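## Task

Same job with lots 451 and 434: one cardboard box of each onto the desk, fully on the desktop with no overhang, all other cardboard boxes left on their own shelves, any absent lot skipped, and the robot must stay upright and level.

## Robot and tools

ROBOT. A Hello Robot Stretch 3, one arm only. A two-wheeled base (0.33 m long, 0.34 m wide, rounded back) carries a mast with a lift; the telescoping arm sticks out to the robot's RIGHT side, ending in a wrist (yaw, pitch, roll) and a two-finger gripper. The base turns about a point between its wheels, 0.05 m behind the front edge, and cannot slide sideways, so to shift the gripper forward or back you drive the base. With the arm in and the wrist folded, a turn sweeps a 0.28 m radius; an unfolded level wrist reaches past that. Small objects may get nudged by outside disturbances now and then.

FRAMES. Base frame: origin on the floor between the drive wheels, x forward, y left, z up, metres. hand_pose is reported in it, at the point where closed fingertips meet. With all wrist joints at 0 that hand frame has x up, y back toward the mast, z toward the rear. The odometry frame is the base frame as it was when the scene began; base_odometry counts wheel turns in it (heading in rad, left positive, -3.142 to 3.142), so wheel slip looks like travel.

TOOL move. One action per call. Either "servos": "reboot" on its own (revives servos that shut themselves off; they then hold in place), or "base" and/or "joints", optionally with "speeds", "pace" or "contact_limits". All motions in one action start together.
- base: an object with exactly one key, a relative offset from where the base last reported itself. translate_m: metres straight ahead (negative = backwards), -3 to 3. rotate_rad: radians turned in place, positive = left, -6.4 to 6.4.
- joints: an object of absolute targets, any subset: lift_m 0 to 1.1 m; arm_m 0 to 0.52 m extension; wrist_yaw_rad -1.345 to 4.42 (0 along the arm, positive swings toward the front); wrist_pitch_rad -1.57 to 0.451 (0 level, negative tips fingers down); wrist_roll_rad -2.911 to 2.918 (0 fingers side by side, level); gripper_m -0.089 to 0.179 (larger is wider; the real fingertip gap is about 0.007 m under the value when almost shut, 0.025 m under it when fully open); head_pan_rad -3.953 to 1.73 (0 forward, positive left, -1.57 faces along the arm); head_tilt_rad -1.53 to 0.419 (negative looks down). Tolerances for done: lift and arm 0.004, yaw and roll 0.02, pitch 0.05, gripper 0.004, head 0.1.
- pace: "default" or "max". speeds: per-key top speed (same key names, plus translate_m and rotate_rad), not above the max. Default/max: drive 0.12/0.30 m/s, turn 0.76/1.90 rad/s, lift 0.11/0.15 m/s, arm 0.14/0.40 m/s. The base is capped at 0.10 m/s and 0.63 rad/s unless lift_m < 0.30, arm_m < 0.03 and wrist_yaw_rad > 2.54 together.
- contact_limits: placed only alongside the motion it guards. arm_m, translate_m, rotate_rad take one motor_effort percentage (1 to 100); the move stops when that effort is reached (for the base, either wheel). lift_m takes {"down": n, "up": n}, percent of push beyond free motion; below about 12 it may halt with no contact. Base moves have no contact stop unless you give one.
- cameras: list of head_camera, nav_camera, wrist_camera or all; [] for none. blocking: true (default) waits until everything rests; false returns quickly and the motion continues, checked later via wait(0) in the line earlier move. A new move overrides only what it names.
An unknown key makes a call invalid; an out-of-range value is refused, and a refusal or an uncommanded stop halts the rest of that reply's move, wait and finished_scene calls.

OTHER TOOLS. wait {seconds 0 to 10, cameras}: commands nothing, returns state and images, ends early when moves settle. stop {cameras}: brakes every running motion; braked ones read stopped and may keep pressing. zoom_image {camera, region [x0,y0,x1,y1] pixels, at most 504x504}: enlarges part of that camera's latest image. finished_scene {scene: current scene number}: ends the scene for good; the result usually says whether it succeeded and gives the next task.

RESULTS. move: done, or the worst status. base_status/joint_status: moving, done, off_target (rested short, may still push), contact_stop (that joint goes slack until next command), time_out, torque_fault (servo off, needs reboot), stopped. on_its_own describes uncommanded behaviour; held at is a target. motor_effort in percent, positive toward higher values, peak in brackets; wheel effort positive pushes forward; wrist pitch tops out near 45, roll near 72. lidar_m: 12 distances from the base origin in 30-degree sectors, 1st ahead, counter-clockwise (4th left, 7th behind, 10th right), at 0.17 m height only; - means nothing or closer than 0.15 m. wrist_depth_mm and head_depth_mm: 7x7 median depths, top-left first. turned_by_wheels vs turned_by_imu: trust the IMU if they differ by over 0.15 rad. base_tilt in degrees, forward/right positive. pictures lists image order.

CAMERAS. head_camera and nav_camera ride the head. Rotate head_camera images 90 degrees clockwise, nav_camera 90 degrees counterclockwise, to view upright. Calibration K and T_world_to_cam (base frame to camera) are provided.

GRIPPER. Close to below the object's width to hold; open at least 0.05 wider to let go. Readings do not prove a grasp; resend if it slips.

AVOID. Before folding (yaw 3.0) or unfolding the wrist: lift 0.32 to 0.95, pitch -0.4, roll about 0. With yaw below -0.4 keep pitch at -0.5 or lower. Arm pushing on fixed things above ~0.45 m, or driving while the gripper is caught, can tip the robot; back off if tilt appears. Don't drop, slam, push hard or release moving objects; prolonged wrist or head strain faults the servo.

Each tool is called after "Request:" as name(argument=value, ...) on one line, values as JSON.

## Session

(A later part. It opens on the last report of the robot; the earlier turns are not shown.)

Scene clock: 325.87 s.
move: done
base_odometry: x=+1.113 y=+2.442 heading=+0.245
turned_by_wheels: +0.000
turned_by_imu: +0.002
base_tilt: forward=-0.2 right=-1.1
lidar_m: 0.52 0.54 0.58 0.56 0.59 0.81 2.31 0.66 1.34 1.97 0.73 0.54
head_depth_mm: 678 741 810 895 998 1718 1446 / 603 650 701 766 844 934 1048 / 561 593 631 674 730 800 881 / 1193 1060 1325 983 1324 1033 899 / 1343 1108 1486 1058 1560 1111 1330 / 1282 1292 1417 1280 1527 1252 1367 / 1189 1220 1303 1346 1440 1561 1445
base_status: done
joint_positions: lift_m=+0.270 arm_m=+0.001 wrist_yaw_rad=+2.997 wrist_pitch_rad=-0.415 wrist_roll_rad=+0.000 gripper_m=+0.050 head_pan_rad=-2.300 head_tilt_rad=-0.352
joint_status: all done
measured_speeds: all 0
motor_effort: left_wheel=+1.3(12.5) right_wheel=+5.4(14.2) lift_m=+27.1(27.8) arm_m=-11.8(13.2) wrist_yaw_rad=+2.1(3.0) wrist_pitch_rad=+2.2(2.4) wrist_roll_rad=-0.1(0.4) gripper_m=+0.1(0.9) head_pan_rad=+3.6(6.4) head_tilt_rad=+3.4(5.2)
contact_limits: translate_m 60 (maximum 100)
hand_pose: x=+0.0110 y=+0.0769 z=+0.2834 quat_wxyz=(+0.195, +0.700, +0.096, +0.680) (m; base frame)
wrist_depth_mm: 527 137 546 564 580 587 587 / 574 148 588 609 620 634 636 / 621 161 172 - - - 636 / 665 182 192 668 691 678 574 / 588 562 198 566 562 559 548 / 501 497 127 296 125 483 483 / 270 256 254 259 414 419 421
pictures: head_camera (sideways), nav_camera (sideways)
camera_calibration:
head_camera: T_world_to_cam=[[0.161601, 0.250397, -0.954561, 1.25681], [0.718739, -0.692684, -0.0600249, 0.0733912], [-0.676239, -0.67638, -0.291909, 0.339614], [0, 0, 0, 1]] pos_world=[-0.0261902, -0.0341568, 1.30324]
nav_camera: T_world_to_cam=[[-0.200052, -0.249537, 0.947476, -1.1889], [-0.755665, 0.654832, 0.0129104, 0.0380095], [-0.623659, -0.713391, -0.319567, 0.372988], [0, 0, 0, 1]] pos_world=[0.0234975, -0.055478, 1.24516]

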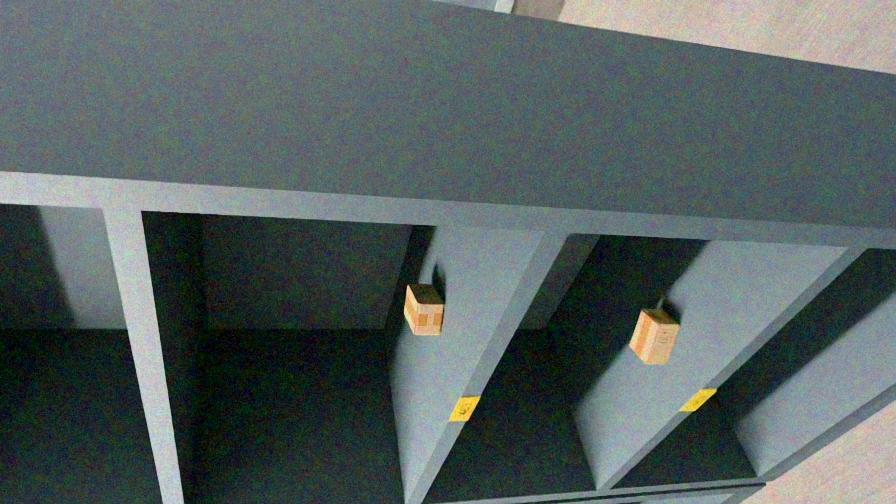

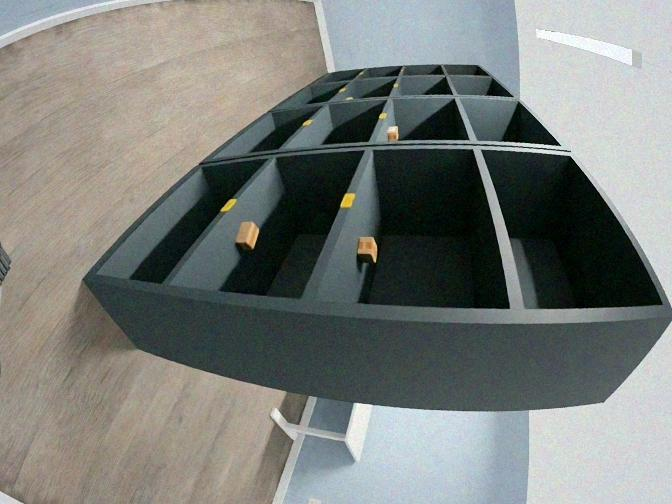

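Request:
zoom_image(camera="head_camera", region=[430, 380, 500, 430])

Request:
zoom_image(camera="head_camera", region=[660, 370, 740, 430])

Request:
move(joints={"head_pan_rad": -1.75, "head_tilt_rad": -0.3}, cameras=["head_camera", "nav_camera"])

Scaled by 7.200 from the camera's 896x504 image, which has a finer 1280x720 frame.

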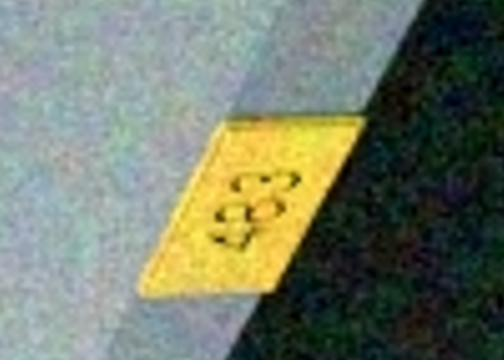

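Scaled by 6.300 from the camera's 896x504 image, which has a finer 1280x720 frame.

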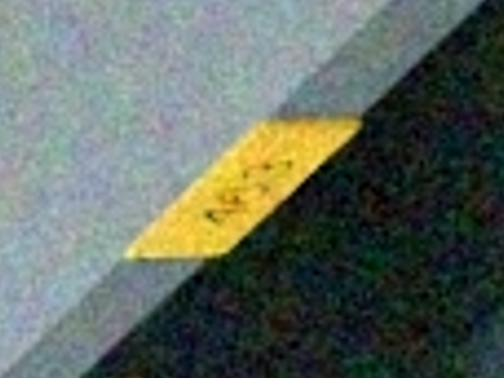

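Scene clock: 332.83 s.
move: done
base_odometry: x=+1.113 y=+2.442 heading=+0.245
turned_by_wheels: +0.000
turned_by_imu: +0.000
base_tilt: forward=-0.4 right=-1.4
lidar_m: 0.52 0.55 0.58 0.56 0.59 0.81 2.32 0.67 1.34 1.96 0.74 0.54
head_depth_mm: 1222 1251 1347 1381 1487 1220 1039 / 1225 1262 1334 1371 1477 1392 1478 / 2499 2118 2239 2306 1993 1785 1553 / 3092 2981 3105 3206 2543 2016 1545 / 3097 3766 - - 2886 1982 1532 / 3162 3669 3831 - 2877 1981 1531 / 2763 3059 2970 2981 2648 1983 1523
base_status: not commanded
joint_positions: lift_m=+0.270 arm_m=+0.001 wrist_yaw_rad=+2.997 wrist_pitch_rad=-0.415 wrist_roll_rad=+0.000 gripper_m=+0.050 head_pan_rad=-1.733 head_tilt_rad=-0.298
joint_status: all done
measured_speeds: all 0
motor_effort: left_wheel=+1.3(2.1) right_wheel=+5.4(5.6) lift_m=+27.6(28.6) arm_m=-11.8(12.8) wrist_yaw_rad=+2.5(2.8) wrist_pitch_rad=+2.1(2.3) wrist_roll_rad=+0.0(0.3) gripper_m=+0.3(0.7) head_pan_rad=+0.3(5.3) head_tilt_rad=+5.4(8.8)
contact_limits: translate_m 60 (maximum 100)
hand_pose: x=+0.0110 y=+0.0769 z=+0.2834 quat_wxyz=(+0.195, +0.700, +0.096, +0.680) (m; base frame)
wrist_depth_mm: 526 137 553 567 579 582 594 / 573 148 585 609 622 627 635 / 618 161 172 - - - 641 / 671 182 192 670 683 689 576 / 590 561 198 574 565 567 547 / 498 499 127 298 125 482 480 / 271 256 252 260 412 421 418
pictures: head_camera (sideways), nav_camera (sideways)
camera_calibration:
head_camera: T_world_to_cam=[[-0.00626902, 0.247366, -0.968902, 1.27659], [0.977697, -0.201889, -0.0578693, 0.0690189], [-0.209926, -0.947656, -0.240583, 0.270014], [0, 0, 0, 1]] pos_world=[-0.00279383, -0.0459708, 1.30585]
nav_camera: T_world_to_cam=[[-0.0266598, -0.267709, 0.963131, -1.21039], [-0.988925, 0.147783, 0.0137033, 0.0384001], [-0.146002, -0.952099, -0.268683, 0.303784], [0, 0, 0, 1]] pos_world=[0.0500593, -0.0404739, 1.24686]

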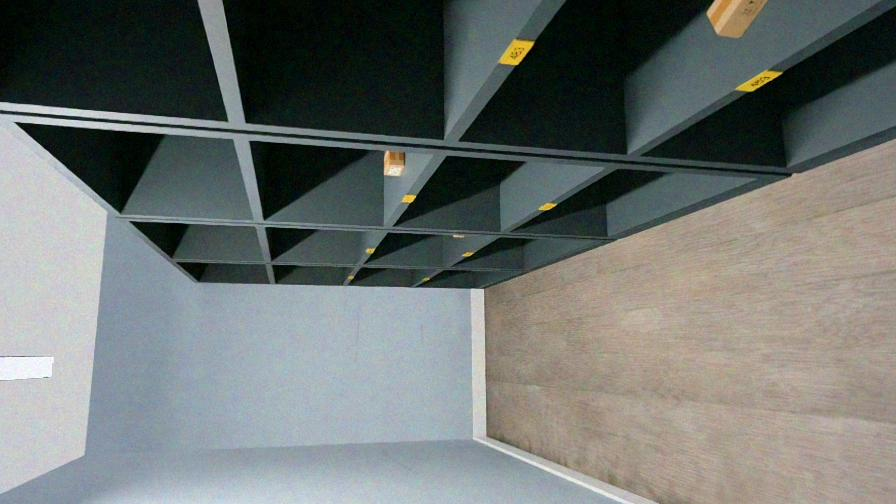

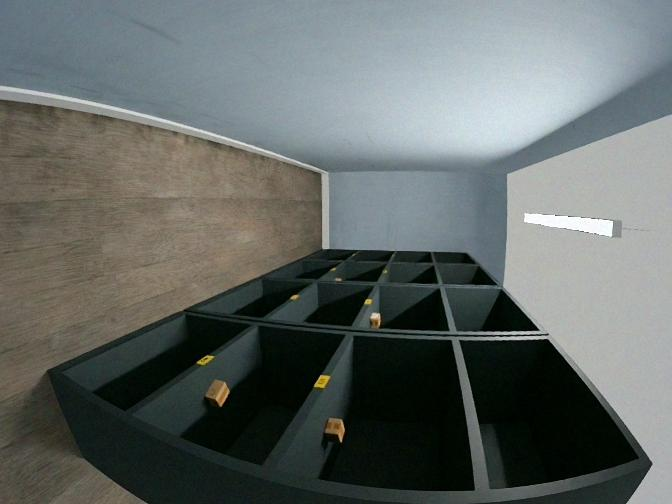

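Request:
zoom_image(camera="head_camera", region=[390, 185, 430, 215])

Request:
zoom_image(camera="head_camera", region=[490, 30, 550, 75])

Request:
zoom_image(camera="head_camera", region=[720, 60, 800, 100])

Request:
zoom_image(camera="head_camera", region=[450, 240, 490, 270])

Scaled by 12.600 from the camera's 896x504 image, which has a finer 1280x720 frame.

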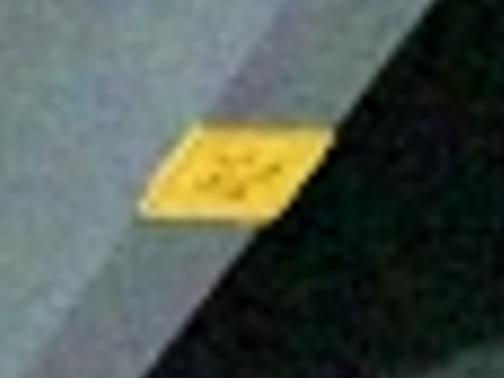

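Scaled by 8.400 from the camera's 896x504 image, which has a finer 1280x720 frame.

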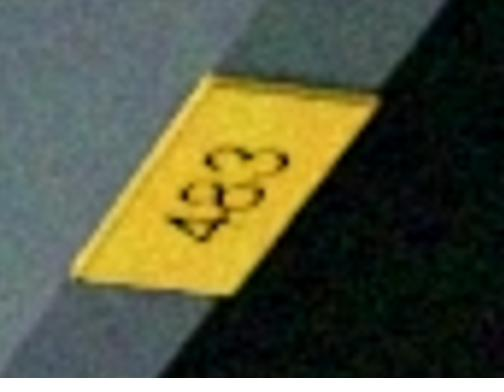

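Scaled by 6.300 from the camera's 896x504 image, which has a finer 1280x720 frame.

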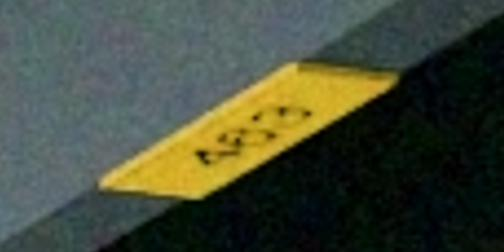

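Scaled by 12.600 from the camera's 896x504 image, which has a finer 1280x720 frame.

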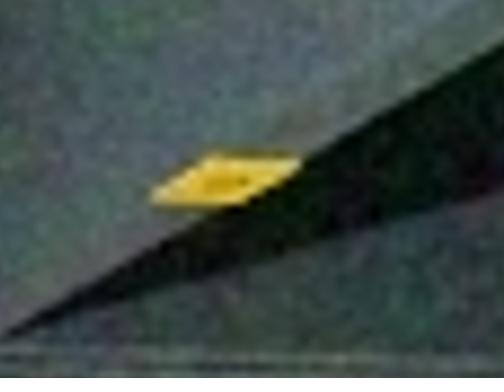

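Request:
move(base={"translate_m": 0.12}, joints={"head_pan_rad": -1.1, "head_tilt_rad": -0.3}, cameras=[])

Request:
move(base={"rotate_rad": -1.571}, pace="max", cameras=[])

Request:
move(base={"translate_m": 1.3}, pace="max", cameras=["head_camera"])

Request:
zoom_image(camera="head_camera", region=[392, 0, 896, 504])

Scene clock: 357.47 s.
move: done
base_odometry: x=+1.229 y=+2.471 heading=+0.245
turned_by_wheels: +0.000
turned_by_imu: +0.000
base_tilt: forward=-0.3 right=-1.3
lidar_m: 0.40 0.42 0.58 0.56 0.59 0.81 2.31 0.76 1.46 1.52 0.57 0.42
head_depth_mm: 1807 2124 2544 3145 2825 2050 1558 / 1213 1344 1500 1689 1933 1936 1570 / 914 981 1064 1157 1271 1408 1450 / 733 776 823 879 943 1015 1104 / 613 641 673 708 748 795 846 / 525 547 569 594 623 654 690 / 460 476 494 512 533 555 581
base_status: done
joint_positions: lift_m=+0.270 arm_m=+0.001 wrist_yaw_rad=+2.997 wrist_pitch_rad=-0.415 wrist_roll_rad=+0.000 gripper_m=+0.050 head_pan_rad=-1.096 head_tilt_rad=-0.298
joint_status: all done
measured_speeds: all 0
motor_effort: left_wheel=+7.9(12.3) right_wheel=+1.5(10.0) lift_m=+29.7(29.8) arm_m=-11.6(11.9) wrist_yaw_rad=+1.5(3.2) wrist_pitch_rad=+2.3(2.4) wrist_roll_rad=-0.2(0.4) gripper_m=+0.4(0.8) head_pan_rad=-3.4(4.7) head_tilt_rad=-2.6(3.4)
hand_pose: x=+0.0110 y=+0.0769 z=+0.2834 quat_wxyz=(+0.195, +0.700, +0.096, +0.680) (m; base frame)
wrist_depth_mm: 525 137 540 560 576 581 465 / 573 147 593 613 626 641 471 / 618 161 193 - - 658 477 / - 181 192 678 664 654 478 / 588 567 199 574 564 561 474 / 496 497 127 297 126 478 456 / 269 256 253 259 416 422 420
pictures: none
No camera images: "cameras" was empty.

Scene clock: 359.60 s.
move: done
base_odometry: x=+1.229 y=+2.471 heading=-1.326
turned_by_wheels: -1.571
turned_by_imu: -1.540
base_tilt: forward=-0.3 right=-1.1
lidar_m: 1.41 0.56 0.42 0.41 0.42 0.58 0.56 0.59 0.83 2.49 0.75 1.46
head_depth_mm: 2834 2936 3039 3163 2989 2043 1558 / 2971 3096 3217 3295 2927 2028 1548 / 2635 3127 3347 3446 2877 2014 1554 / 802 847 902 960 1028 1109 1197 / 673 706 741 781 826 877 934 / 1147 681 1263 1024 863 1134 973 / 1229 1218 1366 1139 1498 1147 1304
base_status: done
joint_positions: lift_m=+0.270 arm_m=+0.001 wrist_yaw_rad=+2.997 wrist_pitch_rad=-0.415 wrist_roll_rad=+0.000 gripper_m=+0.050 head_pan_rad=-1.100 head_tilt_rad=-0.300
joint_status: not commanded
measured_speeds: all 0
motor_effort: left_wheel=+6.3(15.9) right_wheel=-8.7(14.4) lift_m=+29.5(30.4) arm_m=-12.7(13.6) wrist_yaw_rad=+2.2(3.2) wrist_pitch_rad=+2.2(2.4) wrist_roll_rad=-0.2(0.3) gripper_m=+0.1(0.9) head_pan_rad=-3.4(3.9) head_tilt_rad=-3.0(4.0)
hand_pose: x=+0.0110 y=+0.0769 z=+0.2834 quat_wxyz=(+0.195, +0.700, +0.096, +0.680) (m; base frame)
wrist_depth_mm: 393 137 402 412 424 430 438 / 426 147 434 449 453 469 477 / 463 161 473 493 504 515 522 / 512 187 510 539 537 546 - / 546 546 196 554 157 563 564 / 502 496 127 296 126 483 481 / 270 256 254 259 409 420 421
pictures: none
No camera images: "cameras" was empty.

Scene clock: 365.30 s.
move: done
base_odometry: x=+1.545 y=+1.210 heading=-1.326
turned_by_wheels: +0.000
turned_by_imu: +0.001
base_tilt: forward=-0.2 right=-1.3
lidar_m: 1.27 0.50 0.38 0.36 0.38 0.54 1.63 1.02 1.13 0.64 1.15 1.17
head_depth_mm: 913 546 574 603 628 655 689 / 967 776 1043 1073 726 1114 732 / 1017 801 1101 1132 772 1209 921 / 1070 825 1163 1179 882 1197 915 / 1138 1105 1235 1259 1347 1141 976 / 1196 1163 1316 1254 1424 1181 1308 / 1124 1106 1205 1180 1287 1175 1340
base_status: done
joint_positions: lift_m=+0.270 arm_m=+0.001 wrist_yaw_rad=+2.998 wrist_pitch_rad=-0.415 wrist_roll_rad=+0.000 gripper_m=+0.050 head_pan_rad=-1.100 head_tilt_rad=-0.300
joint_status: not commanded
measured_speeds: all 0
motor_effort: left_wheel=+1.8(15.1) right_wheel=+7.3(11.9) lift_m=+27.3(31.1) arm_m=-10.3(13.0) wrist_yaw_rad=+1.5(3.6) wrist_pitch_rad=+2.3(2.4) wrist_roll_rad=+0.1(0.3) gripper_m=+0.1(1.1) head_pan_rad=-2.6(3.8) head_tilt_rad=-2.0(4.0)
hand_pose: x=+0.0110 y=+0.0769 z=+0.2834 quat_wxyz=(+0.195, +0.700, +0.096, +0.680) (m; base frame)
wrist_depth_mm: 356 137 369 377 383 388 395 / 390 147 395 409 414 421 435 / 425 161 423 449 458 458 478 / 469 187 464 492 509 515 525 / 503 496 198 524 523 539 546 / 502 496 127 296 125 485 484 / 270 258 253 259 415 423 424
pictures: head_camera (sideways)
camera_calibration:
head_camera: T_world_to_cam=[[-0.1524, 0.197452, -0.968394, 1.27684], [0.907478, 0.416079, -0.0579759, 0.0695602], [0.391481, -0.887632, -0.242594, 0.268871], [0, 0, 0, 1]] pos_world=[0.0262078, -0.0423995, 1.30574]

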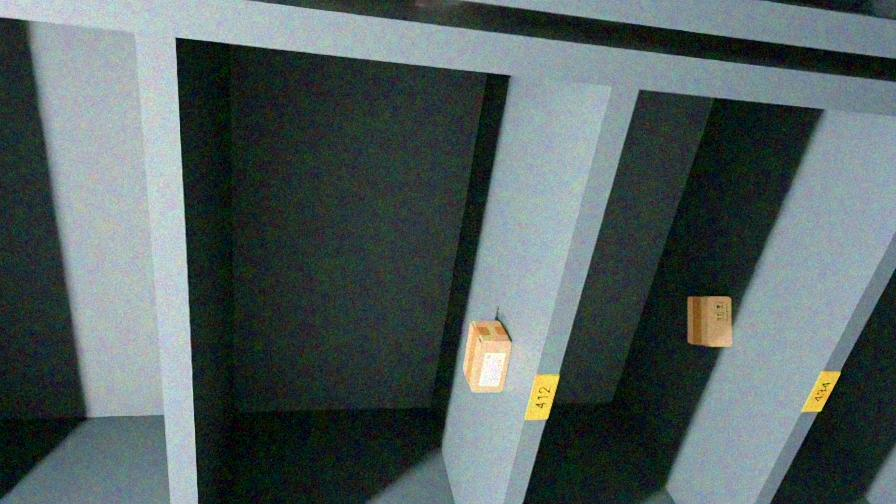

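Scaled by 1.000.

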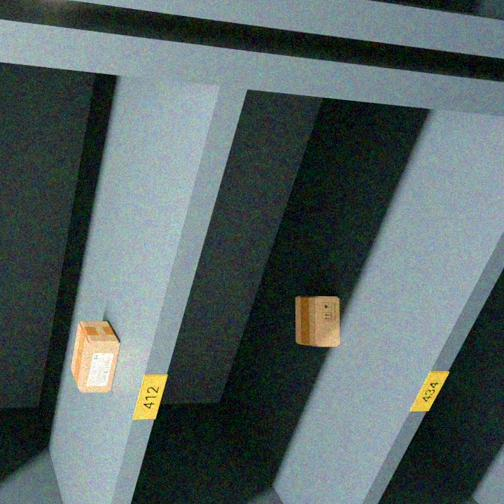

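Request:
move(base={"translate_m": 0.493}, joints={"lift_m": 0.58, "head_pan_rad": -1.57, "head_tilt_rad": -0.45}, pace="max", cameras=[])

Request:
move(joints={"wrist_yaw_rad": 0, "wrist_pitch_rad": -0.25, "gripper_m": 0.179}, pace="max", cameras=[])

Request:
move(joints={"arm_m": 0.26}, contact_limits={"arm_m": 35}, cameras=["wrist_camera","head_camera"])

Scene clock: 387.70 s.
move: done
base_odometry: x=+1.664 y=+0.732 heading=-1.326
turned_by_wheels: +0.000
turned_by_imu: +0.000
base_tilt: forward=-0.3 right=-1.3
lidar_m: 1.21 0.48 0.36 0.35 0.37 0.51 1.56 1.45 0.75 1.11 0.82 1.56
head_depth_mm: 582 968 1031 832 1002 944 913 / 595 977 1055 817 1224 1009 1190 / 608 976 1059 809 1227 997 1208 / 624 983 1062 777 1220 998 1201 / 641 986 1061 755 1232 988 1203 / 658 988 1064 784 1236 981 1215 / 681 994 1057 771 1224 976 1224
base_status: done
joint_positions: lift_m=+0.580 arm_m=+0.001 wrist_yaw_rad=+2.998 wrist_pitch_rad=-0.415 wrist_roll_rad=+0.000 gripper_m=+0.050 head_pan_rad=-1.570 head_tilt_rad=-0.452
joint_status: all done
measured_speeds: all 0
motor_effort: left_wheel=+5.7(11.5) right_wheel=+0.5(13.2) lift_m=+24.4(33.5) arm_m=-7.2(9.8) wrist_yaw_rad=+2.1(3.2) wrist_pitch_rad=+2.4(2.4) wrist_roll_rad=-0.2(0.4) gripper_m=+0.0(1.1) head_pan_rad=+3.7(5.7) head_tilt_rad=+4.1(8.4)
hand_pose: x=+0.0110 y=+0.0769 z=+0.5933 quat_wxyz=(+0.195, +0.700, +0.096, +0.680) (m; base frame)
wrist_depth_mm: 343 137 356 363 367 376 380 / 372 147 381 396 401 413 415 / 406 162 412 430 440 445 459 / 447 187 446 476 485 498 509 / 495 493 198 518 520 533 - / 534 - 126 - 124 - - / - 99 262 667 704 710 723
pictures: none
No camera images: "cameras" was empty.

Scene clock: 389.53 s.
move: done
base_odometry: x=+1.664 y=+0.732 heading=-1.326
turned_by_wheels: +0.000
turned_by_imu: +0.000
base_tilt: forward=-0.2 right=-1.2
lidar_m: 1.21 0.48 0.36 0.35 0.37 0.51 1.56 1.45 0.75 1.11 0.82 1.57
head_depth_mm: 574 964 1029 835 1005 947 911 / 587 982 1059 828 1222 1010 1187 / 599 983 1052 816 1224 1000 1219 / 615 983 1062 782 1232 1002 1211 / 632 986 1065 756 1229 988 1206 / 648 987 1067 786 1232 984 1204 / 670 989 1066 776 1217 979 1223
base_status: not commanded
joint_positions: lift_m=+0.580 arm_m=+0.001 wrist_yaw_rad=+0.003 wrist_pitch_rad=-0.272 wrist_roll_rad=+0.000 gripper_m=+0.179 head_pan_rad=-1.570 head_tilt_rad=-0.450
joint_status: all done
measured_speeds: all 0
motor_effort: left_wheel=+5.6(6.6) right_wheel=+0.5(1.4) lift_m=+27.6(28.5) arm_m=-6.1(7.7) wrist_yaw_rad=-4.1(9.3) wrist_pitch_rad=+3.5(5.5) wrist_roll_rad=+0.0(0.3) gripper_m=+0.8(84.6) head_pan_rad=+2.6(4.0) head_tilt_rad=+4.6(5.3)
hand_pose: x=-0.0207 y=-0.3859 z=+0.6267 quat_wxyz=(+0.701, +0.097, -0.700, -0.095) (m; base frame)
wrist_depth_mm: - - - - - - - / - - - - - - - / - - - 594 - 511 - / 493 485 491 465 457 453 436 / - 146 - - - - - / - 140 - - - - - / - - - - - - 105
pictures: none
No camera images: "cameras" was empty.

Scene clock: 392.67 s.
move: done
base_odometry: x=+1.664 y=+0.732 heading=-1.326
turned_by_wheels: +0.000
turned_by_imu: +0.000
base_tilt: forward=-0.3 right=-1.3
lidar_m: 1.22 0.48 0.36 0.35 0.37 0.51 1.56 1.45 0.75 1.11 0.82 1.57
head_depth_mm: 575 971 1032 833 1004 946 912 / 586 980 1052 824 1229 1011 1182 / 600 983 1056 813 1222 1004 535 / 616 980 1058 782 1216 993 608 / 632 990 1064 758 1231 994 1201 / 650 986 1068 786 1230 978 1193 / 670 987 1069 776 1223 981 1225
base_status: not commanded
joint_positions: lift_m=+0.580 arm_m=+0.260 wrist_yaw_rad=+0.003 wrist_pitch_rad=-0.271 wrist_roll_rad=+0.000 gripper_m=+0.179 head_pan_rad=-1.570 head_tilt_rad=-0.450
joint_status: all done
measured_speeds: all 0
motor_effort: left_wheel=+6.0(6.5) right_wheel=+0.2(1.6) lift_m=+29.3(31.7) arm_m=+13.4(15.5) wrist_yaw_rad=-2.9(4.7) wrist_pitch_rad=+3.5(3.6) wrist_roll_rad=+0.2(0.3) gripper_m=+0.5(1.1) head_pan_rad=+3.4(3.9) head_tilt_rad=+3.4(5.4)
contact_limits: arm_m 35 (drawing in: default 31, maximum 55; extending or still: default 40, maximum 69)
hand_pose: x=-0.0208 y=-0.6454 z=+0.6269 quat_wxyz=(+0.701, +0.097, -0.700, -0.095) (m; base frame)
wrist_depth_mm: - - - - - - 514 / - - - - - - 550 / 525 - 416 - - - 550 / 435 432 388 401 427 424 419 / 338 321 332 332 332 331 328 / 119 254 272 271 270 269 268 / 243 238 231 229 229 221 105
pictures: head_camera (sideways), wrist_camera
camera_calibration:
head_camera: T_world_to_cam=[[-0.0466329, 0.38659, -0.921072, 1.21433], [0.99751, -0.0308238, -0.0634401, 0.0761027], [-0.0529163, -0.921736, -0.38419, 0.455936], [0, 0, 0, 1]] pos_world=[0.00484113, -0.0468509, 1.29848]
wrist_camera: T_world_to_cam=[[-0.998869, -0.0432318, -0.019772, -0.0296395], [-0.00210336, 0.455699, -0.890132, 0.88459], [0.0474921, -0.889084, -0.455275, -0.121196], [0, 0, 0, 1]] pos_world=[-0.0219895, -0.512141, 0.731638]

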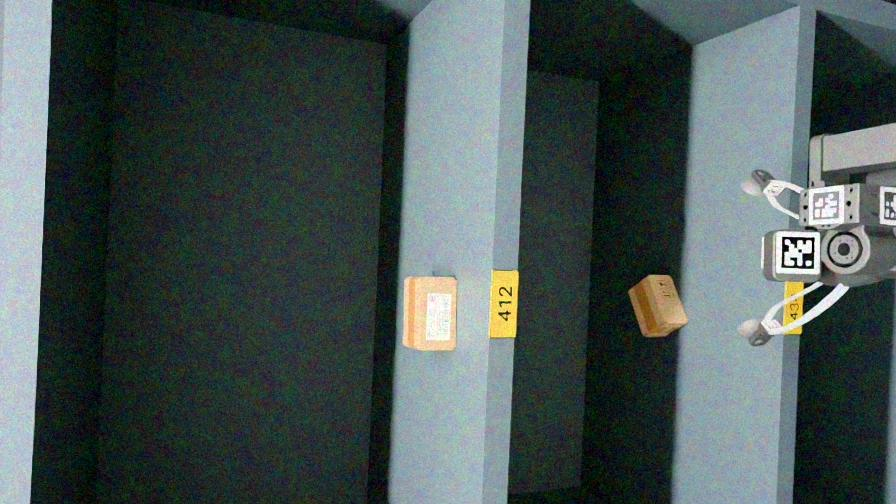

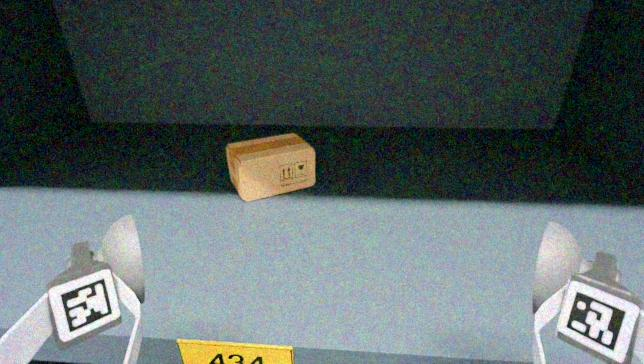

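Request:
move(base={"translate_m": 0.012}, joints={"lift_m": 0.538, "wrist_yaw_rad": 0.3}, cameras=[])

Request:
move(joints={"arm_m": 0.42}, contact_limits={"arm_m": 35}, cameras=["wrist_camera"])

Scene clock: 412.87 s.
move: done
base_odometry: x=+1.667 y=+0.720 heading=-1.326
turned_by_wheels: +0.000
turned_by_imu: +0.000
base_tilt: forward=-0.2 right=-1.2
lidar_m: 1.21 0.48 0.36 0.35 0.37 0.51 1.56 1.46 0.75 1.11 0.81 1.55
head_depth_mm: 574 977 1027 837 1035 965 927 / 586 982 1055 823 1229 1010 1214 / 600 983 1060 817 1231 1003 862 / 614 982 1061 783 1226 995 650 / 631 989 1066 758 1239 994 869 / 650 987 1068 785 1238 984 1170 / 672 994 1068 774 1221 982 1225
base_status: done
joint_positions: lift_m=+0.538 arm_m=+0.260 wrist_yaw_rad=+0.297 wrist_pitch_rad=-0.271 wrist_roll_rad=+0.000 gripper_m=+0.179 head_pan_rad=-1.570 head_tilt_rad=-0.450
joint_status: all done
measured_speeds: all 0
motor_effort: left_wheel=+6.1(10.3) right_wheel=+3.4(8.1) lift_m=+23.5(26.6) arm_m=+10.4(11.3) wrist_yaw_rad=+2.7(5.1) wrist_pitch_rad=+3.4(3.5) wrist_roll_rad=-0.3(0.3) gripper_m=+0.2(1.1) head_pan_rad=+3.0(3.7) head_tilt_rad=+3.8(4.5)
contact_limits: arm_m 35 (drawing in: default 31, maximum 55; extending or still: default 40, maximum 69)
hand_pose: x=+0.0489 y=-0.6349 z=+0.5849 quat_wxyz=(+0.707, +0.198, -0.678, +0.009) (m; base frame)
wrist_depth_mm: 396 477 - - - - - / 407 488 - - - - - / 420 464 477 441 358 469 427 / 341 340 339 338 336 333 331 / 317 265 263 262 260 259 269 / 118 139 250 222 213 212 211 / 462 - - - 204 190 105
pictures: none
No camera images: "cameras" was empty.

Scene clock: 415.30 s.
move: done
base_odometry: x=+1.667 y=+0.720 heading=-1.326
turned_by_wheels: +0.000
turned_by_imu: +0.000
base_tilt: forward=-0.2 right=-1.1
lidar_m: 1.21 0.48 0.36 0.35 0.37 0.51 1.56 1.46 0.75 1.11 0.81 1.55
head_depth_mm: 574 980 1036 835 1038 963 929 / 588 979 1054 823 1234 1010 1214 / 600 984 1053 813 1220 1003 631 / 616 984 1060 783 1225 787 1183 / 631 986 1066 756 1224 992 1209 / 650 986 1068 783 1230 983 1200 / 670 989 1063 778 1221 981 1222
base_status: not commanded
joint_positions: lift_m=+0.538 arm_m=+0.420 wrist_yaw_rad=+0.297 wrist_pitch_rad=-0.271 wrist_roll_rad=+0.000 gripper_m=+0.179 head_pan_rad=-1.570 head_tilt_rad=-0.450
joint_status: all done
measured_speeds: all 0
motor_effort: left_wheel=+6.8(6.9) right_wheel=+3.7(4.3) lift_m=+25.6(26.1) arm_m=+13.4(15.6) wrist_yaw_rad=+1.7(3.7) wrist_pitch_rad=+3.5(3.5) wrist_roll_rad=-0.4(0.4) gripper_m=+1.0(1.2) head_pan_rad=+2.7(3.9) head_tilt_rad=+3.0(4.0)
contact_limits: arm_m 35 (drawing in: default 31, maximum 55; extending or still: default 40, maximum 69)
hand_pose: x=+0.0489 y=-0.7949 z=+0.5849 quat_wxyz=(+0.707, +0.198, -0.678, +0.009) (m; base frame)
wrist_depth_mm: 390 476 - - - - - / 402 481 - - - - - / 414 462 475 440 435 402 - / 343 341 339 240 226 332 329 / 275 252 260 232 235 260 269 / 119 141 213 213 212 211 210 / 171 180 186 180 179 179 107
pictures: wrist_camera
camera_calibration:
wrist_camera: T_world_to_cam=[[-0.943531, -0.330692, -0.0198115, -0.198561], [-0.133849, 0.435237, -0.890311, 0.905847], [0.303041, -0.837384, -0.454922, -0.248205], [0, 0, 0, 1]] pos_world=[0.0091151, -0.667763, 0.689638]

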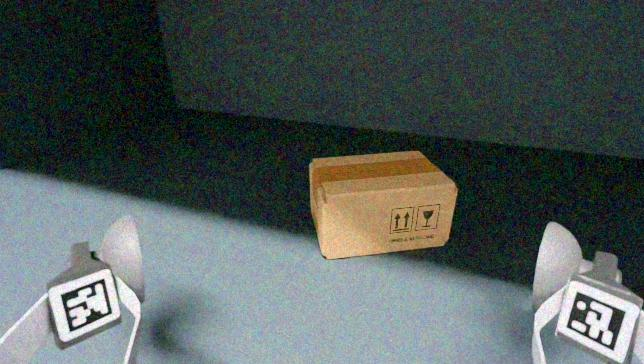

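Request:
move(joints={"arm_m": 0.513}, contact_limits={"arm_m": 35}, cameras=[])

Request:
move(joints={"gripper_m": 0.04}, cameras=[])

Request:
move(joints={"lift_m": 0.61}, cameras=["wrist_camera"])

Scene clock: 426.23 s.
move: done
base_odometry: x=+1.667 y=+0.720 heading=-1.326
turned_by_wheels: +0.000
turned_by_imu: +0.000
base_tilt: forward=-0.2 right=-1.2
lidar_m: 1.21 0.48 0.36 0.35 0.37 0.51 1.56 1.46 0.75 1.11 0.81 1.55
head_depth_mm: 576 975 1032 837 1035 965 925 / 586 980 1056 825 1232 1012 1215 / 601 983 1055 815 1221 788 610 / 617 985 1058 780 1224 784 1204 / 632 982 1063 756 1232 960 1203 / 651 990 1070 787 1232 986 1202 / 670 989 1067 775 1219 979 1224
base_status: not commanded
joint_positions: lift_m=+0.538 arm_m=+0.513 wrist_yaw_rad=+0.297 wrist_pitch_rad=-0.271 wrist_roll_rad=+0.000 gripper_m=+0.179 head_pan_rad=-1.570 head_tilt_rad=-0.450
joint_status: all done
measured_speeds: all 0
motor_effort: left_wheel=+6.0(6.8) right_wheel=+4.1(4.5) lift_m=+30.6(31.4) arm_m=+12.8(15.9) wrist_yaw_rad=+1.7(3.5) wrist_pitch_rad=+3.5(3.5) wrist_roll_rad=-0.2(0.3) gripper_m=+0.1(1.0) head_pan_rad=+3.1(3.7) head_tilt_rad=+3.0(3.7)
contact_limits: arm_m 35 (drawing in: default 31, maximum 55; extending or still: default 40, maximum 69)
hand_pose: x=+0.0489 y=-0.8879 z=+0.5849 quat_wxyz=(+0.707, +0.198, -0.678, +0.009) (m; base frame)
wrist_depth_mm: 392 - - - - - - / 395 460 - - - - - / 411 449 435 - - - - / 343 342 336 334 332 314 309 / 265 250 250 176 238 258 269 / 118 141 199 143 148 209 209 / 170 181 169 147 159 179 107
pictures: none
No camera images: "cameras" was empty.

Scene clock: 428.17 s.
move: done
base_odometry: x=+1.667 y=+0.720 heading=-1.326
turned_by_wheels: +0.000
turned_by_imu: +0.000
base_tilt: forward=-0.2 right=-1.3
lidar_m: 1.21 0.48 0.36 0.35 0.37 0.51 1.56 1.46 0.75 1.11 0.81 1.55
head_depth_mm: 575 974 1030 835 1032 965 926 / 588 980 1057 824 1225 1006 1223 / 600 981 1058 814 1223 789 611 / 614 983 1071 781 1231 784 1206 / 632 985 1066 754 1230 959 1201 / 651 988 1064 786 1240 984 1194 / 671 991 1065 776 1221 980 1233
base_status: not commanded
joint_positions: lift_m=+0.538 arm_m=+0.513 wrist_yaw_rad=+0.298 wrist_pitch_rad=-0.271 wrist_roll_rad=+0.000 gripper_m=+0.041 head_pan_rad=-1.570 head_tilt_rad=-0.450
joint_status: all done
measured_speeds: all 0
motor_effort: left_wheel=+6.2(6.8) right_wheel=+4.1(4.2) lift_m=+30.3(31.5) arm_m=+7.2(12.6) wrist_yaw_rad=+2.3(3.9) wrist_pitch_rad=+3.4(3.5) wrist_roll_rad=+0.0(0.3) gripper_m=-16.4(90.8) head_pan_rad=+3.1(3.7) head_tilt_rad=+2.2(3.2)
contact_limits: arm_m 35 (drawing in: default 31, maximum 55; extending or still: default 40, maximum 69)
hand_pose: x=+0.0490 y=-0.8879 z=+0.5849 quat_wxyz=(+0.707, +0.198, -0.678, +0.009) (m; base frame)
wrist_depth_mm: 391 - - - - - - / 398 466 - - - - - / 411 445 432 - - - - / 340 341 339 336 332 313 310 / 264 263 159 174 174 257 256 / 214 214 138 148 144 209 210 / 186 169 143 151 161 123 177
pictures: none
No camera images: "cameras" was empty.

Scene clock: 429.67 s.
move: done
base_odometry: x=+1.667 y=+0.720 heading=-1.326
turned_by_wheels: +0.000
turned_by_imu: +0.000
base_tilt: forward=-0.3 right=-1.2
lidar_m: 1.21 0.48 0.36 0.35 0.37 0.51 1.56 1.46 0.75 1.11 0.81 1.55
head_depth_mm: 577 980 1032 835 1037 962 927 / 589 981 1055 825 1227 1005 890 / 601 981 1058 811 1223 701 864 / 616 980 1061 782 1221 900 1208 / 632 991 1062 755 1234 985 1203 / 650 988 1066 785 1240 990 1197 / 670 995 1064 778 1222 983 1222
base_status: not commanded
joint_positions: lift_m=+0.610 arm_m=+0.513 wrist_yaw_rad=+0.298 wrist_pitch_rad=-0.273 wrist_roll_rad=+0.000 gripper_m=+0.041 head_pan_rad=-1.570 head_tilt_rad=-0.450
joint_status: all done
measured_speeds: all 0
motor_effort: left_wheel=+6.1(6.7) right_wheel=+3.9(4.1) lift_m=+31.8(34.4) arm_m=+3.6(7.6) wrist_yaw_rad=+1.4(3.1) wrist_pitch_rad=+3.9(4.0) wrist_roll_rad=+0.0(0.3) gripper_m=-16.9(17.0) head_pan_rad=+2.9(3.6) head_tilt_rad=+1.8(3.4)
contact_limits: arm_m 35 (drawing in: default 31, maximum 55; extending or still: default 40, maximum 69)
hand_pose: x=+0.0489 y=-0.8877 z=+0.6563 quat_wxyz=(+0.707, +0.199, -0.678, +0.008) (m; base frame)
wrist_depth_mm: 393 - - - - - - / 397 460 - - - - - / 410 481 - - - - - / 419 469 464 - - - - / 384 383 162 175 167 358 - / 313 311 138 148 144 307 306 / 273 246 142 151 159 120 258
pictures: wrist_camera
camera_calibration:
wrist_camera: T_world_to_cam=[[-0.943327, -0.331269, -0.0198668, -0.228199], [-0.134877, 0.4374, -0.889095, 1.01091], [0.303219, -0.836028, -0.457292, -0.290661], [0, 0, 0, 1]] pos_world=[0.00921535, -0.760766, 0.76134]

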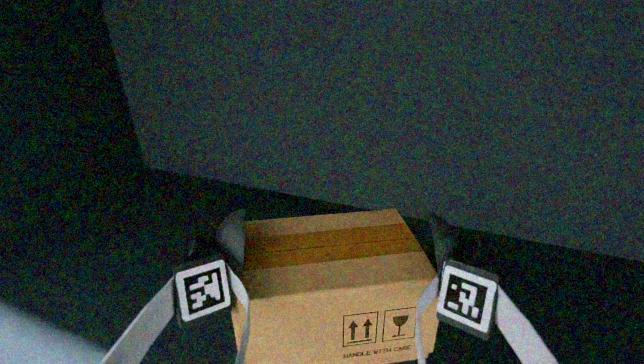

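Request:
move(joints={"arm_m": 0.0}, cameras=[])

Request:
move(base={"translate_m": -1.82}, joints={"lift_m": 0.85, "wrist_yaw_rad": 1.57}, cameras=["wrist_camera"])

Request:
move(base={"rotate_rad": -1.634}, joints={"head_pan_rad": 0, "head_tilt_rad": -0.35}, cameras=["nav_camera"])

Scene clock: 461.37 s.
move: done
base_odometry: x=+1.667 y=+0.720 heading=-1.326
turned_by_wheels: +0.000
turned_by_imu: +0.000
base_tilt: forward=-0.3 right=-1.3
lidar_m: 1.22 0.48 0.36 0.35 0.36 0.51 1.56 1.46 0.75 1.11 0.81 1.55
head_depth_mm: 572 977 1033 834 1034 966 927 / 586 974 1054 825 1225 1013 1217 / 597 983 1054 818 1220 1003 1211 / 613 983 1060 783 1222 997 1204 / 631 987 1068 756 1227 989 1200 / 647 987 1064 787 1232 987 1190 / 669 995 1062 777 1228 983 1224
base_status: not commanded
joint_positions: lift_m=+0.610 arm_m=+0.001 wrist_yaw_rad=+0.298 wrist_pitch_rad=-0.274 wrist_roll_rad=+0.000 gripper_m=+0.041 head_pan_rad=-1.570 head_tilt_rad=-0.450
joint_status: all done
measured_speeds: all 0
motor_effort: left_wheel=+6.5(6.7) right_wheel=+3.4(4.8) lift_m=+30.8(31.9) arm_m=-12.1(14.7) wrist_yaw_rad=+1.4(2.9) wrist_pitch_rad=+3.9(4.0) wrist_roll_rad=+0.3(0.4) gripper_m=-16.3(17.3) head_pan_rad=+2.6(3.7) head_tilt_rad=+1.4(3.0)
hand_pose: x=+0.0489 y=-0.3752 z=+0.6563 quat_wxyz=(+0.707, +0.199, -0.678, +0.008) (m; base frame)
wrist_depth_mm: - 509 - - - - - / - 556 - - - - - / - 587 - - - - - / - - - 522 481 490 483 / - - 155 175 174 421 394 / - - 137 147 144 - - / 920 832 140 151 158 104 -
pictures: none
No camera images: "cameras" was empty.

Scene clock: 476.37 s.
move: time_out
base_odometry: x=+1.329 y=+2.072 heading=-1.326
turned_by_wheels: +0.000
turned_by_imu: -0.001
base_tilt: forward=-0.2 right=-1.1
lidar_m: 1.37 0.54 0.40 0.39 0.41 0.58 0.97 1.02 1.42 0.62 1.12 1.10
head_depth_mm: 2775 2948 2861 2812 2303 1721 1372 / 2811 3008 3236 3403 2259 1693 1368 / 2773 2973 3200 3304 2226 1687 1357 / 2760 2936 3195 3117 2138 1617 1353 / 498 539 583 637 696 772 853 / 650 950 1020 783 1194 987 1165 / 672 952 1024 775 1192 978 1162
base_status: translate_m time_out (by the wheels' count: -1.3932 of -1.8200)
joint_positions: lift_m=+0.850 arm_m=+0.001 wrist_yaw_rad=+1.567 wrist_pitch_rad=-0.274 wrist_roll_rad=+0.000 gripper_m=+0.041 head_pan_rad=-1.570 head_tilt_rad=-0.450
joint_status: all done
measured_speeds: all 0
motor_effort: left_wheel=-0.7(10.0) right_wheel=+0.0(14.5) lift_m=+25.2(34.8) arm_m=+7.9(12.7) wrist_yaw_rad=+1.4(6.2) wrist_pitch_rad=+4.0(4.2) wrist_roll_rad=+0.1(0.4) gripper_m=-16.7(17.1) head_pan_rad=+2.9(3.8) head_tilt_rad=-0.9(1.8)
hand_pose: x=+0.2188 y=-0.1466 z=+0.8962 quat_wxyz=(+0.565, +0.563, -0.428, +0.426) (m; base frame)
wrist_depth_mm: - - - - - - - / - - - - - - - / - - - - - - - / - - - - - - - / - - 159 176 174 - - / - - 138 147 144 - - / - 968 140 151 160 123 -
pictures: wrist_camera
camera_calibration:
wrist_camera: T_world_to_cam=[[0.0363371, -0.999141, -0.0199132, -0.129836], [-0.458136, 0.00105405, -0.888881, 0.929558], [0.888139, 0.0414223, -0.457704, 0.388154], [0, 0, 0, 1]] pos_world=[0.0858474, -0.146783, 1.00134]

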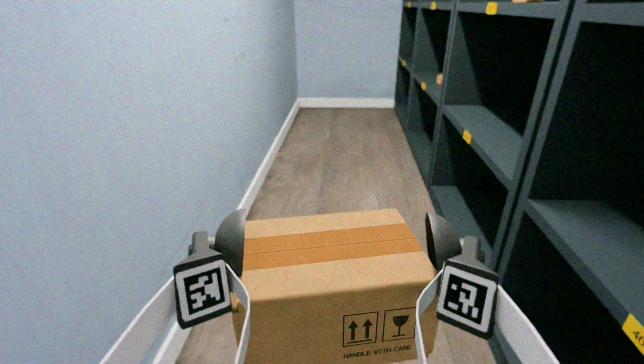

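not run: a stop that you did not command came earlier in this reply.

Request:
move(base={"translate_m": -0.4}, joints={"head_pan_rad": 0, "head_tilt_rad": -0.35}, cameras=[])

Request:
move(base={"rotate_rad": -1.634}, cameras=["nav_camera"])

Request:
move(base={"translate_m": 1.3}, cameras=[])

Request:
move(base={"translate_m": 0.7}, cameras=["nav_camera"])

Scene clock: 491.03 s.
move: done
base_odometry: x=+1.232 y=+2.460 heading=-1.326
turned_by_wheels: +0.000
turned_by_imu: +0.000
base_tilt: forward=-0.3 right=-1.4
lidar_m: 1.41 0.56 0.42 0.41 0.43 0.59 0.58 0.60 0.85 2.56 0.75 1.45
head_depth_mm: 2450 2013 2094 2236 2160 1753 1484 / 3597 2905 3049 3106 2405 1908 1482 / 3536 3768 - - 2659 1880 1470 / 3485 3767 - - 2615 1872 1462 / 2788 2903 3057 3285 2480 1879 1460 / 1552 1588 1639 1690 1755 1729 1447 / 1071 1094 1119 1142 1178 1200 1235
base_status: done
joint_positions: lift_m=+0.850 arm_m=+0.001 wrist_yaw_rad=+1.567 wrist_pitch_rad=-0.274 wrist_roll_rad=+0.000 gripper_m=+0.041 head_pan_rad=+0.000 head_tilt_rad=-0.350
joint_status: all done
measured_speeds: all 0
motor_effort: left_wheel=-5.8(11.8) right_wheel=-5.5(14.7) lift_m=+25.6(26.5) arm_m=+12.7(13.2) wrist_yaw_rad=+2.6(3.7) wrist_pitch_rad=+3.9(4.1) wrist_roll_rad=-0.1(0.4) gripper_m=-16.4(17.0) head_pan_rad=-3.3(5.7) head_tilt_rad=+5.9(7.8)
hand_pose: x=+0.2188 y=-0.1466 z=+0.8962 quat_wxyz=(+0.565, +0.563, -0.428, +0.426) (m; base frame)
wrist_depth_mm: - - - - - - - / - - - - - - - / - - - - - - - / - - - - - - - / - - 160 175 175 - - / - - 137 147 144 - - / - - 140 151 160 123 -
pictures: none
No camera images: "cameras" was empty.

Scene clock: 494.73 s.
move: done
base_odometry: x=+1.232 y=+2.460 heading=-2.959
turned_by_wheels: -1.634
turned_by_imu: -1.607
base_tilt: forward=-0.4 right=-1.2
lidar_m: 2.10 0.75 1.45 1.70 0.59 0.42 0.41 0.42 0.57 0.57 0.59 0.80
head_depth_mm: 1541 1513 1484 1471 1448 1438 1383 / 2243 2189 2125 2068 2029 1818 1476 / 2871 3014 3168 3363 2662 1876 1475 / 2842 3014 3177 3348 2602 1873 1470 / 2895 3009 3139 3331 2579 1872 1472 / 2849 2980 3179 3311 2624 1851 1459 / 2841 2979 3105 3270 2549 1833 1447
base_status: done
joint_positions: lift_m=+0.850 arm_m=+0.001 wrist_yaw_rad=+1.567 wrist_pitch_rad=-0.274 wrist_roll_rad=+0.000 gripper_m=+0.041 head_pan_rad=+0.000 head_tilt_rad=-0.350
joint_status: not commanded
measured_speeds: all 0
motor_effort: left_wheel=+7.9(11.7) right_wheel=-10.5(13.9) lift_m=+26.3(26.4) arm_m=+2.8(13.1) wrist_yaw_rad=+1.3(2.8) wrist_pitch_rad=+4.0(4.1) wrist_roll_rad=+0.1(0.3) gripper_m=-16.1(17.0) head_pan_rad=-3.3(3.7) head_tilt_rad=+4.7(5.7)
hand_pose: x=+0.2188 y=-0.1465 z=+0.8962 quat_wxyz=(+0.565, +0.563, -0.428, +0.426) (m; base frame)
wrist_depth_mm: - - - - - - 565 / - - - - - - 565 / - - - - - - 561 / - - - - - - 565 / - - 160 175 175 - 566 / - - 138 148 144 - 539 / - - 139 150 160 112 566
pictures: nav_camera (sideways)
camera_calibration:
nav_camera: T_world_to_cam=[[0.317878, 0.0170076, 0.947979, -1.19268], [0.0149823, -0.999804, 0.0129135, 0.0332262], [0.948013, 0.010098, -0.318071, 0.36142], [0, 0, 0, 1]] pos_world=[0.0359998, 0.0498547, 1.24517]

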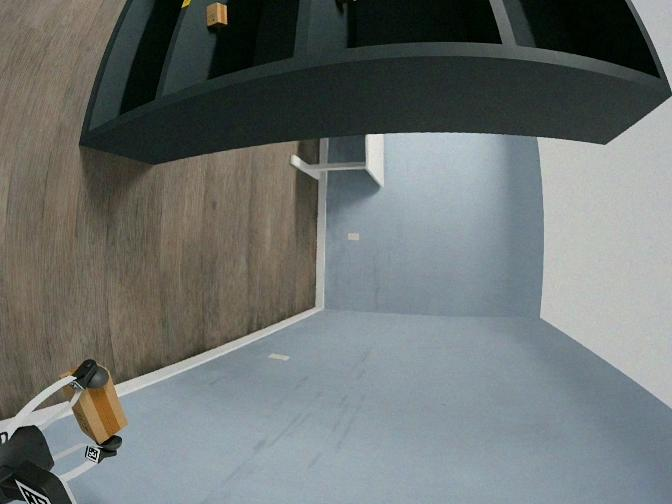

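Scene clock: 508.87 s.
move: done
base_odometry: x=-0.046 y=+2.224 heading=-2.959
turned_by_wheels: +0.000
turned_by_imu: +0.000
base_tilt: forward=-0.3 right=-1.1
lidar_m: 2.03 1.81 2.63 0.98 0.57 0.65 1.69 0.80 0.58 0.55 0.57 0.78
head_depth_mm: 1476 1471 1435 1410 1402 1375 1354 / 1767 1845 1928 2006 1963 1791 1478 / 1744 1838 1945 2073 2217 1885 1467 / 1744 1840 1958 2088 2214 1871 1461 / 1742 1847 1959 2086 2203 1864 1453 / 1738 1824 1930 2036 2198 1853 1465 / 1739 1838 1916 2059 2195 1851 1453
base_status: done
joint_positions: lift_m=+0.850 arm_m=+0.001 wrist_yaw_rad=+1.567 wrist_pitch_rad=-0.274 wrist_roll_rad=+0.000 gripper_m=+0.041 head_pan_rad=+0.000 head_tilt_rad=-0.350
joint_status: not commanded
measured_speeds: all 0
motor_effort: left_wheel=+4.1(12.8) right_wheel=+5.8(10.3) lift_m=+27.3(28.2) arm_m=-9.5(13.4) wrist_yaw_rad=+2.0(3.6) wrist_pitch_rad=+4.0(4.2) wrist_roll_rad=-0.1(0.3) gripper_m=-16.5(17.2) head_pan_rad=-2.8(3.5) head_tilt_rad=+3.4(5.5)
hand_pose: x=+0.2188 y=-0.1465 z=+0.8962 quat_wxyz=(+0.565, +0.563, -0.428, +0.426) (m; base frame)
wrist_depth_mm: - - - - - - 533 / - - - - - - 530 / - - - - - - 538 / - - - - - - 533 / - - 159 175 175 - 533 / - - 137 147 145 - 537 / - - 140 150 160 112 532
pictures: none
No camera images: "cameras" was empty.

Scene clock: 517.00 s.
move: done
base_odometry: x=-0.735 y=+2.097 heading=-2.959
turned_by_wheels: +0.000
turned_by_imu: +0.000
base_tilt: forward=-0.3 right=-1.2
lidar_m: 1.36 1.26 1.26 3.71 1.34 1.04 2.26 0.78 0.57 0.54 0.56 0.76
head_depth_mm: 1158 1217 1283 1351 1366 1351 1341 / 1156 1221 1290 1374 1463 1579 1486 / 1146 1213 1288 1369 1456 1575 1471 / 1144 1214 1287 1362 1445 1553 1465 / 1143 1205 1274 1358 1450 1551 1463 / 1140 1208 1275 1355 1450 1541 1456 / 1136 1201 1265 1348 1437 1539 1443
base_status: done
joint_positions: lift_m=+0.850 arm_m=+0.001 wrist_yaw_rad=+1.567 wrist_pitch_rad=-0.274 wrist_roll_rad=+0.000 gripper_m=+0.041 head_pan_rad=+0.000 head_tilt_rad=-0.350
joint_status: not commanded
measured_speeds: all 0
motor_effort: left_wheel=+8.5(11.9) right_wheel=+1.0(10.4) lift_m=+28.2(28.8) arm_m=-8.4(10.6) wrist_yaw_rad=+2.8(3.7) wrist_pitch_rad=+3.9(4.1) wrist_roll_rad=-0.1(0.3) gripper_m=-16.7(17.0) head_pan_rad=-2.4(3.2) head_tilt_rad=+3.2(4.6)
hand_pose: x=+0.2188 y=-0.1465 z=+0.8962 quat_wxyz=(+0.565, +0.563, -0.428, +0.426) (m; base frame)
wrist_depth_mm: - - - - - - 518 / - - - - - - 514 / - - - - - - 516 / - - - - - - 521 / - - 159 175 174 - 518 / - - 138 147 144 - 519 / - - 139 151 160 104 521
pictures: nav_camera (sideways)
camera_calibration:
nav_camera: T_world_to_cam=[[0.317878, 0.0170076, 0.947979, -1.19268], [0.0149823, -0.999804, 0.0129135, 0.0332262], [0.948013, 0.010098, -0.318071, 0.36142], [0, 0, 0, 1]] pos_world=[0.0359998, 0.0498547, 1.24517]

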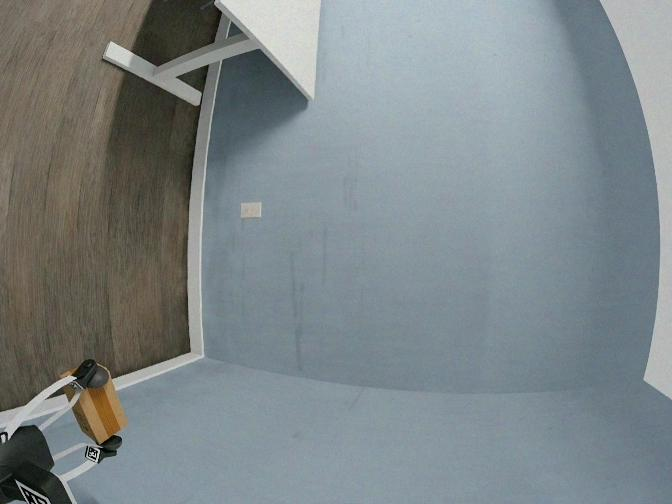

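Request:
move(base={"translate_m": 0.13}, cameras=[])

Request:
move(base={"rotate_rad": 1.6}, joints={"head_pan_rad": -1.2, "head_tilt_rad": -0.45}, cameras=[])

Request:
move(base={"translate_m": 1.25}, cameras=["head_camera","nav_camera"])

Scene clock: 530.93 s.
move: done
base_odometry: x=-0.862 y=+2.073 heading=-2.959
turned_by_wheels: +0.000
turned_by_imu: +0.000
base_tilt: forward=-0.4 right=-1.2
lidar_m: 1.23 1.27 1.17 3.69 1.52 1.16 2.27 0.78 0.56 0.54 0.56 0.76
head_depth_mm: 1045 1105 1169 1235 1295 1351 1333 / 1042 1097 1160 1239 1320 1426 1472 / 1034 1096 1163 1240 1319 1417 1473 / 1035 1094 1161 1225 1314 1395 1459 / 1032 1096 1163 1224 1302 1408 1459 / 1029 1083 1154 1214 1305 1399 1445 / 1028 1079 1143 1217 1303 1389 1439
base_status: done
joint_positions: lift_m=+0.850 arm_m=+0.001 wrist_yaw_rad=+1.567 wrist_pitch_rad=-0.274 wrist_roll_rad=+0.000 gripper_m=+0.041 head_pan_rad=+0.000 head_tilt_rad=-0.350
joint_status: not commanded
measured_speeds: all 0
motor_effort: left_wheel=+4.6(13.7) right_wheel=+6.0(6.9) lift_m=+28.5(29.1) arm_m=-6.9(7.9) wrist_yaw_rad=+1.8(3.1) wrist_pitch_rad=+4.0(4.1) wrist_roll_rad=+0.0(0.3) gripper_m=-16.5(17.1) head_pan_rad=-2.0(2.9) head_tilt_rad=+2.9(3.8)
hand_pose: x=+0.2188 y=-0.1465 z=+0.8962 quat_wxyz=(+0.565, +0.563, -0.428, +0.426) (m; base frame)
wrist_depth_mm: - - - - - - 521 / - - - - - - 517 / - - - - - - 519 / - - - - - - 519 / - - 159 175 175 - 513 / - - 138 147 144 - 517 / - - 139 151 160 104 513
pictures: none
No camera images: "cameras" was empty.

Scene clock: 534.57 s.
move: done
base_odometry: x=-0.862 y=+2.073 heading=-1.360
turned_by_wheels: +1.600
turned_by_imu: +1.574
base_tilt: forward=-0.4 right=-1.1
lidar_m: 3.71 1.50 1.16 2.12 0.77 0.56 0.54 0.56 0.77 1.23 1.27 1.16
head_depth_mm: 985 1048 1120 1195 1288 1397 1380 / 1014 1085 1160 1247 1342 1467 1373 / 1055 1125 1209 1306 1413 1530 1365 / 1093 1171 1259 1368 1467 1581 1353 / 1131 1220 1321 1434 1556 1636 1345 / 1184 1275 1379 1468 1647 1668 1335 / 1231 1324 1445 1442 1750 1651 1333
base_status: done
joint_positions: lift_m=+0.850 arm_m=+0.001 wrist_yaw_rad=+1.567 wrist_pitch_rad=-0.274 wrist_roll_rad=+0.000 gripper_m=+0.041 head_pan_rad=-1.201 head_tilt_rad=-0.450
joint_status: all done
measured_speeds: all 0
motor_effort: left_wheel=-8.4(12.5) right_wheel=+8.9(13.0) lift_m=+29.0(29.4) arm_m=-12.7(13.3) wrist_yaw_rad=+2.2(3.3) wrist_pitch_rad=+4.1(4.1) wrist_roll_rad=-0.2(0.3) gripper_m=-16.4(17.0) head_pan_rad=+3.5(4.3) head_tilt_rad=-4.1(7.2)
hand_pose: x=+0.2188 y=-0.1465 z=+0.8962 quat_wxyz=(+0.565, +0.563, -0.428, +0.426) (m; base frame)
wrist_depth_mm: - - - - - - - / - - - - - - - / - - - - - - - / - - - - - - - / - - 159 175 174 - - / - - 138 148 144 - - / - - 139 150 159 123 -
pictures: none
No camera images: "cameras" was empty.

Scene clock: 548.20 s.
move: done
base_odometry: x=-0.601 y=+0.851 heading=-1.360
turned_by_wheels: +0.000
turned_by_imu: +0.000
base_tilt: forward=-0.3 right=-1.3
lidar_m: 2.49 1.50 1.09 1.06 1.10 1.85 1.78 1.75 0.84 0.72 0.72 1.16
head_depth_mm: 988 1046 1112 1195 1028 769 618 / 1012 1082 1158 1249 1020 766 614 / 1055 1122 1203 1287 1014 761 630 / 1095 1169 1263 1332 1004 755 661 / 1138 1221 1308 1385 995 750 1241 / 1189 1274 1375 1442 987 747 1239 / 1234 1325 1444 1446 980 745 1333
base_status: done
joint_positions: lift_m=+0.850 arm_m=+0.001 wrist_yaw_rad=+1.567 wrist_pitch_rad=-0.274 wrist_roll_rad=+0.000 gripper_m=+0.041 head_pan_rad=-1.200 head_tilt_rad=-0.450
joint_status: not commanded
measured_speeds: all 0
motor_effort: left_wheel=+4.9(9.0) right_wheel=+4.7(14.2) lift_m=+29.9(30.7) arm_m=-11.1(13.5) wrist_yaw_rad=+2.0(3.8) wrist_pitch_rad=+3.9(4.1) wrist_roll_rad=+0.0(0.4) gripper_m=-16.1(17.3) head_pan_rad=+3.3(4.3) head_tilt_rad=-3.2(4.7)
hand_pose: x=+0.2188 y=-0.1465 z=+0.8962 quat_wxyz=(+0.565, +0.563, -0.428, +0.426) (m; base frame)
wrist_depth_mm: - - - - - - - / - - - - - - - / - - - - - - - / - - - - - - 560 / - - 159 175 175 - - / - - 138 147 144 - - / - - 140 150 160 123 -
pictures: head_camera (sideways), nav_camera (sideways)
camera_calibration:
head_camera: T_world_to_cam=[[-0.183376, 0.343856, -0.920943, 1.21503], [0.941171, 0.331915, -0.0634751, 0.0765386], [0.283849, -0.878405, -0.384493, 0.454241], [0, 0, 0, 1]] pos_world=[0.0218353, -0.0441921, 1.29848]
nav_camera: T_world_to_cam=[[0.164863, -0.377037, 0.911407, -1.14403], [-0.925967, -0.377434, 0.0113576, 0.0410342], [0.339714, -0.845805, -0.411348, 0.486475], [0, 0, 0, 1]] pos_world=[0.061342, -0.00438903, 1.24232]

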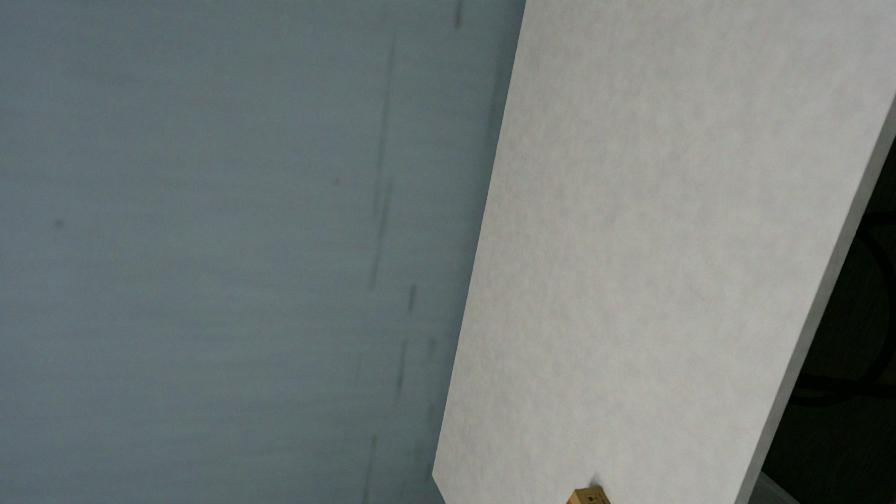

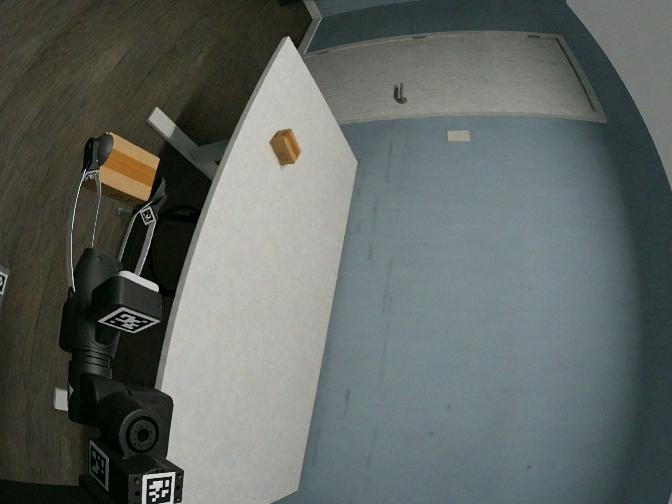

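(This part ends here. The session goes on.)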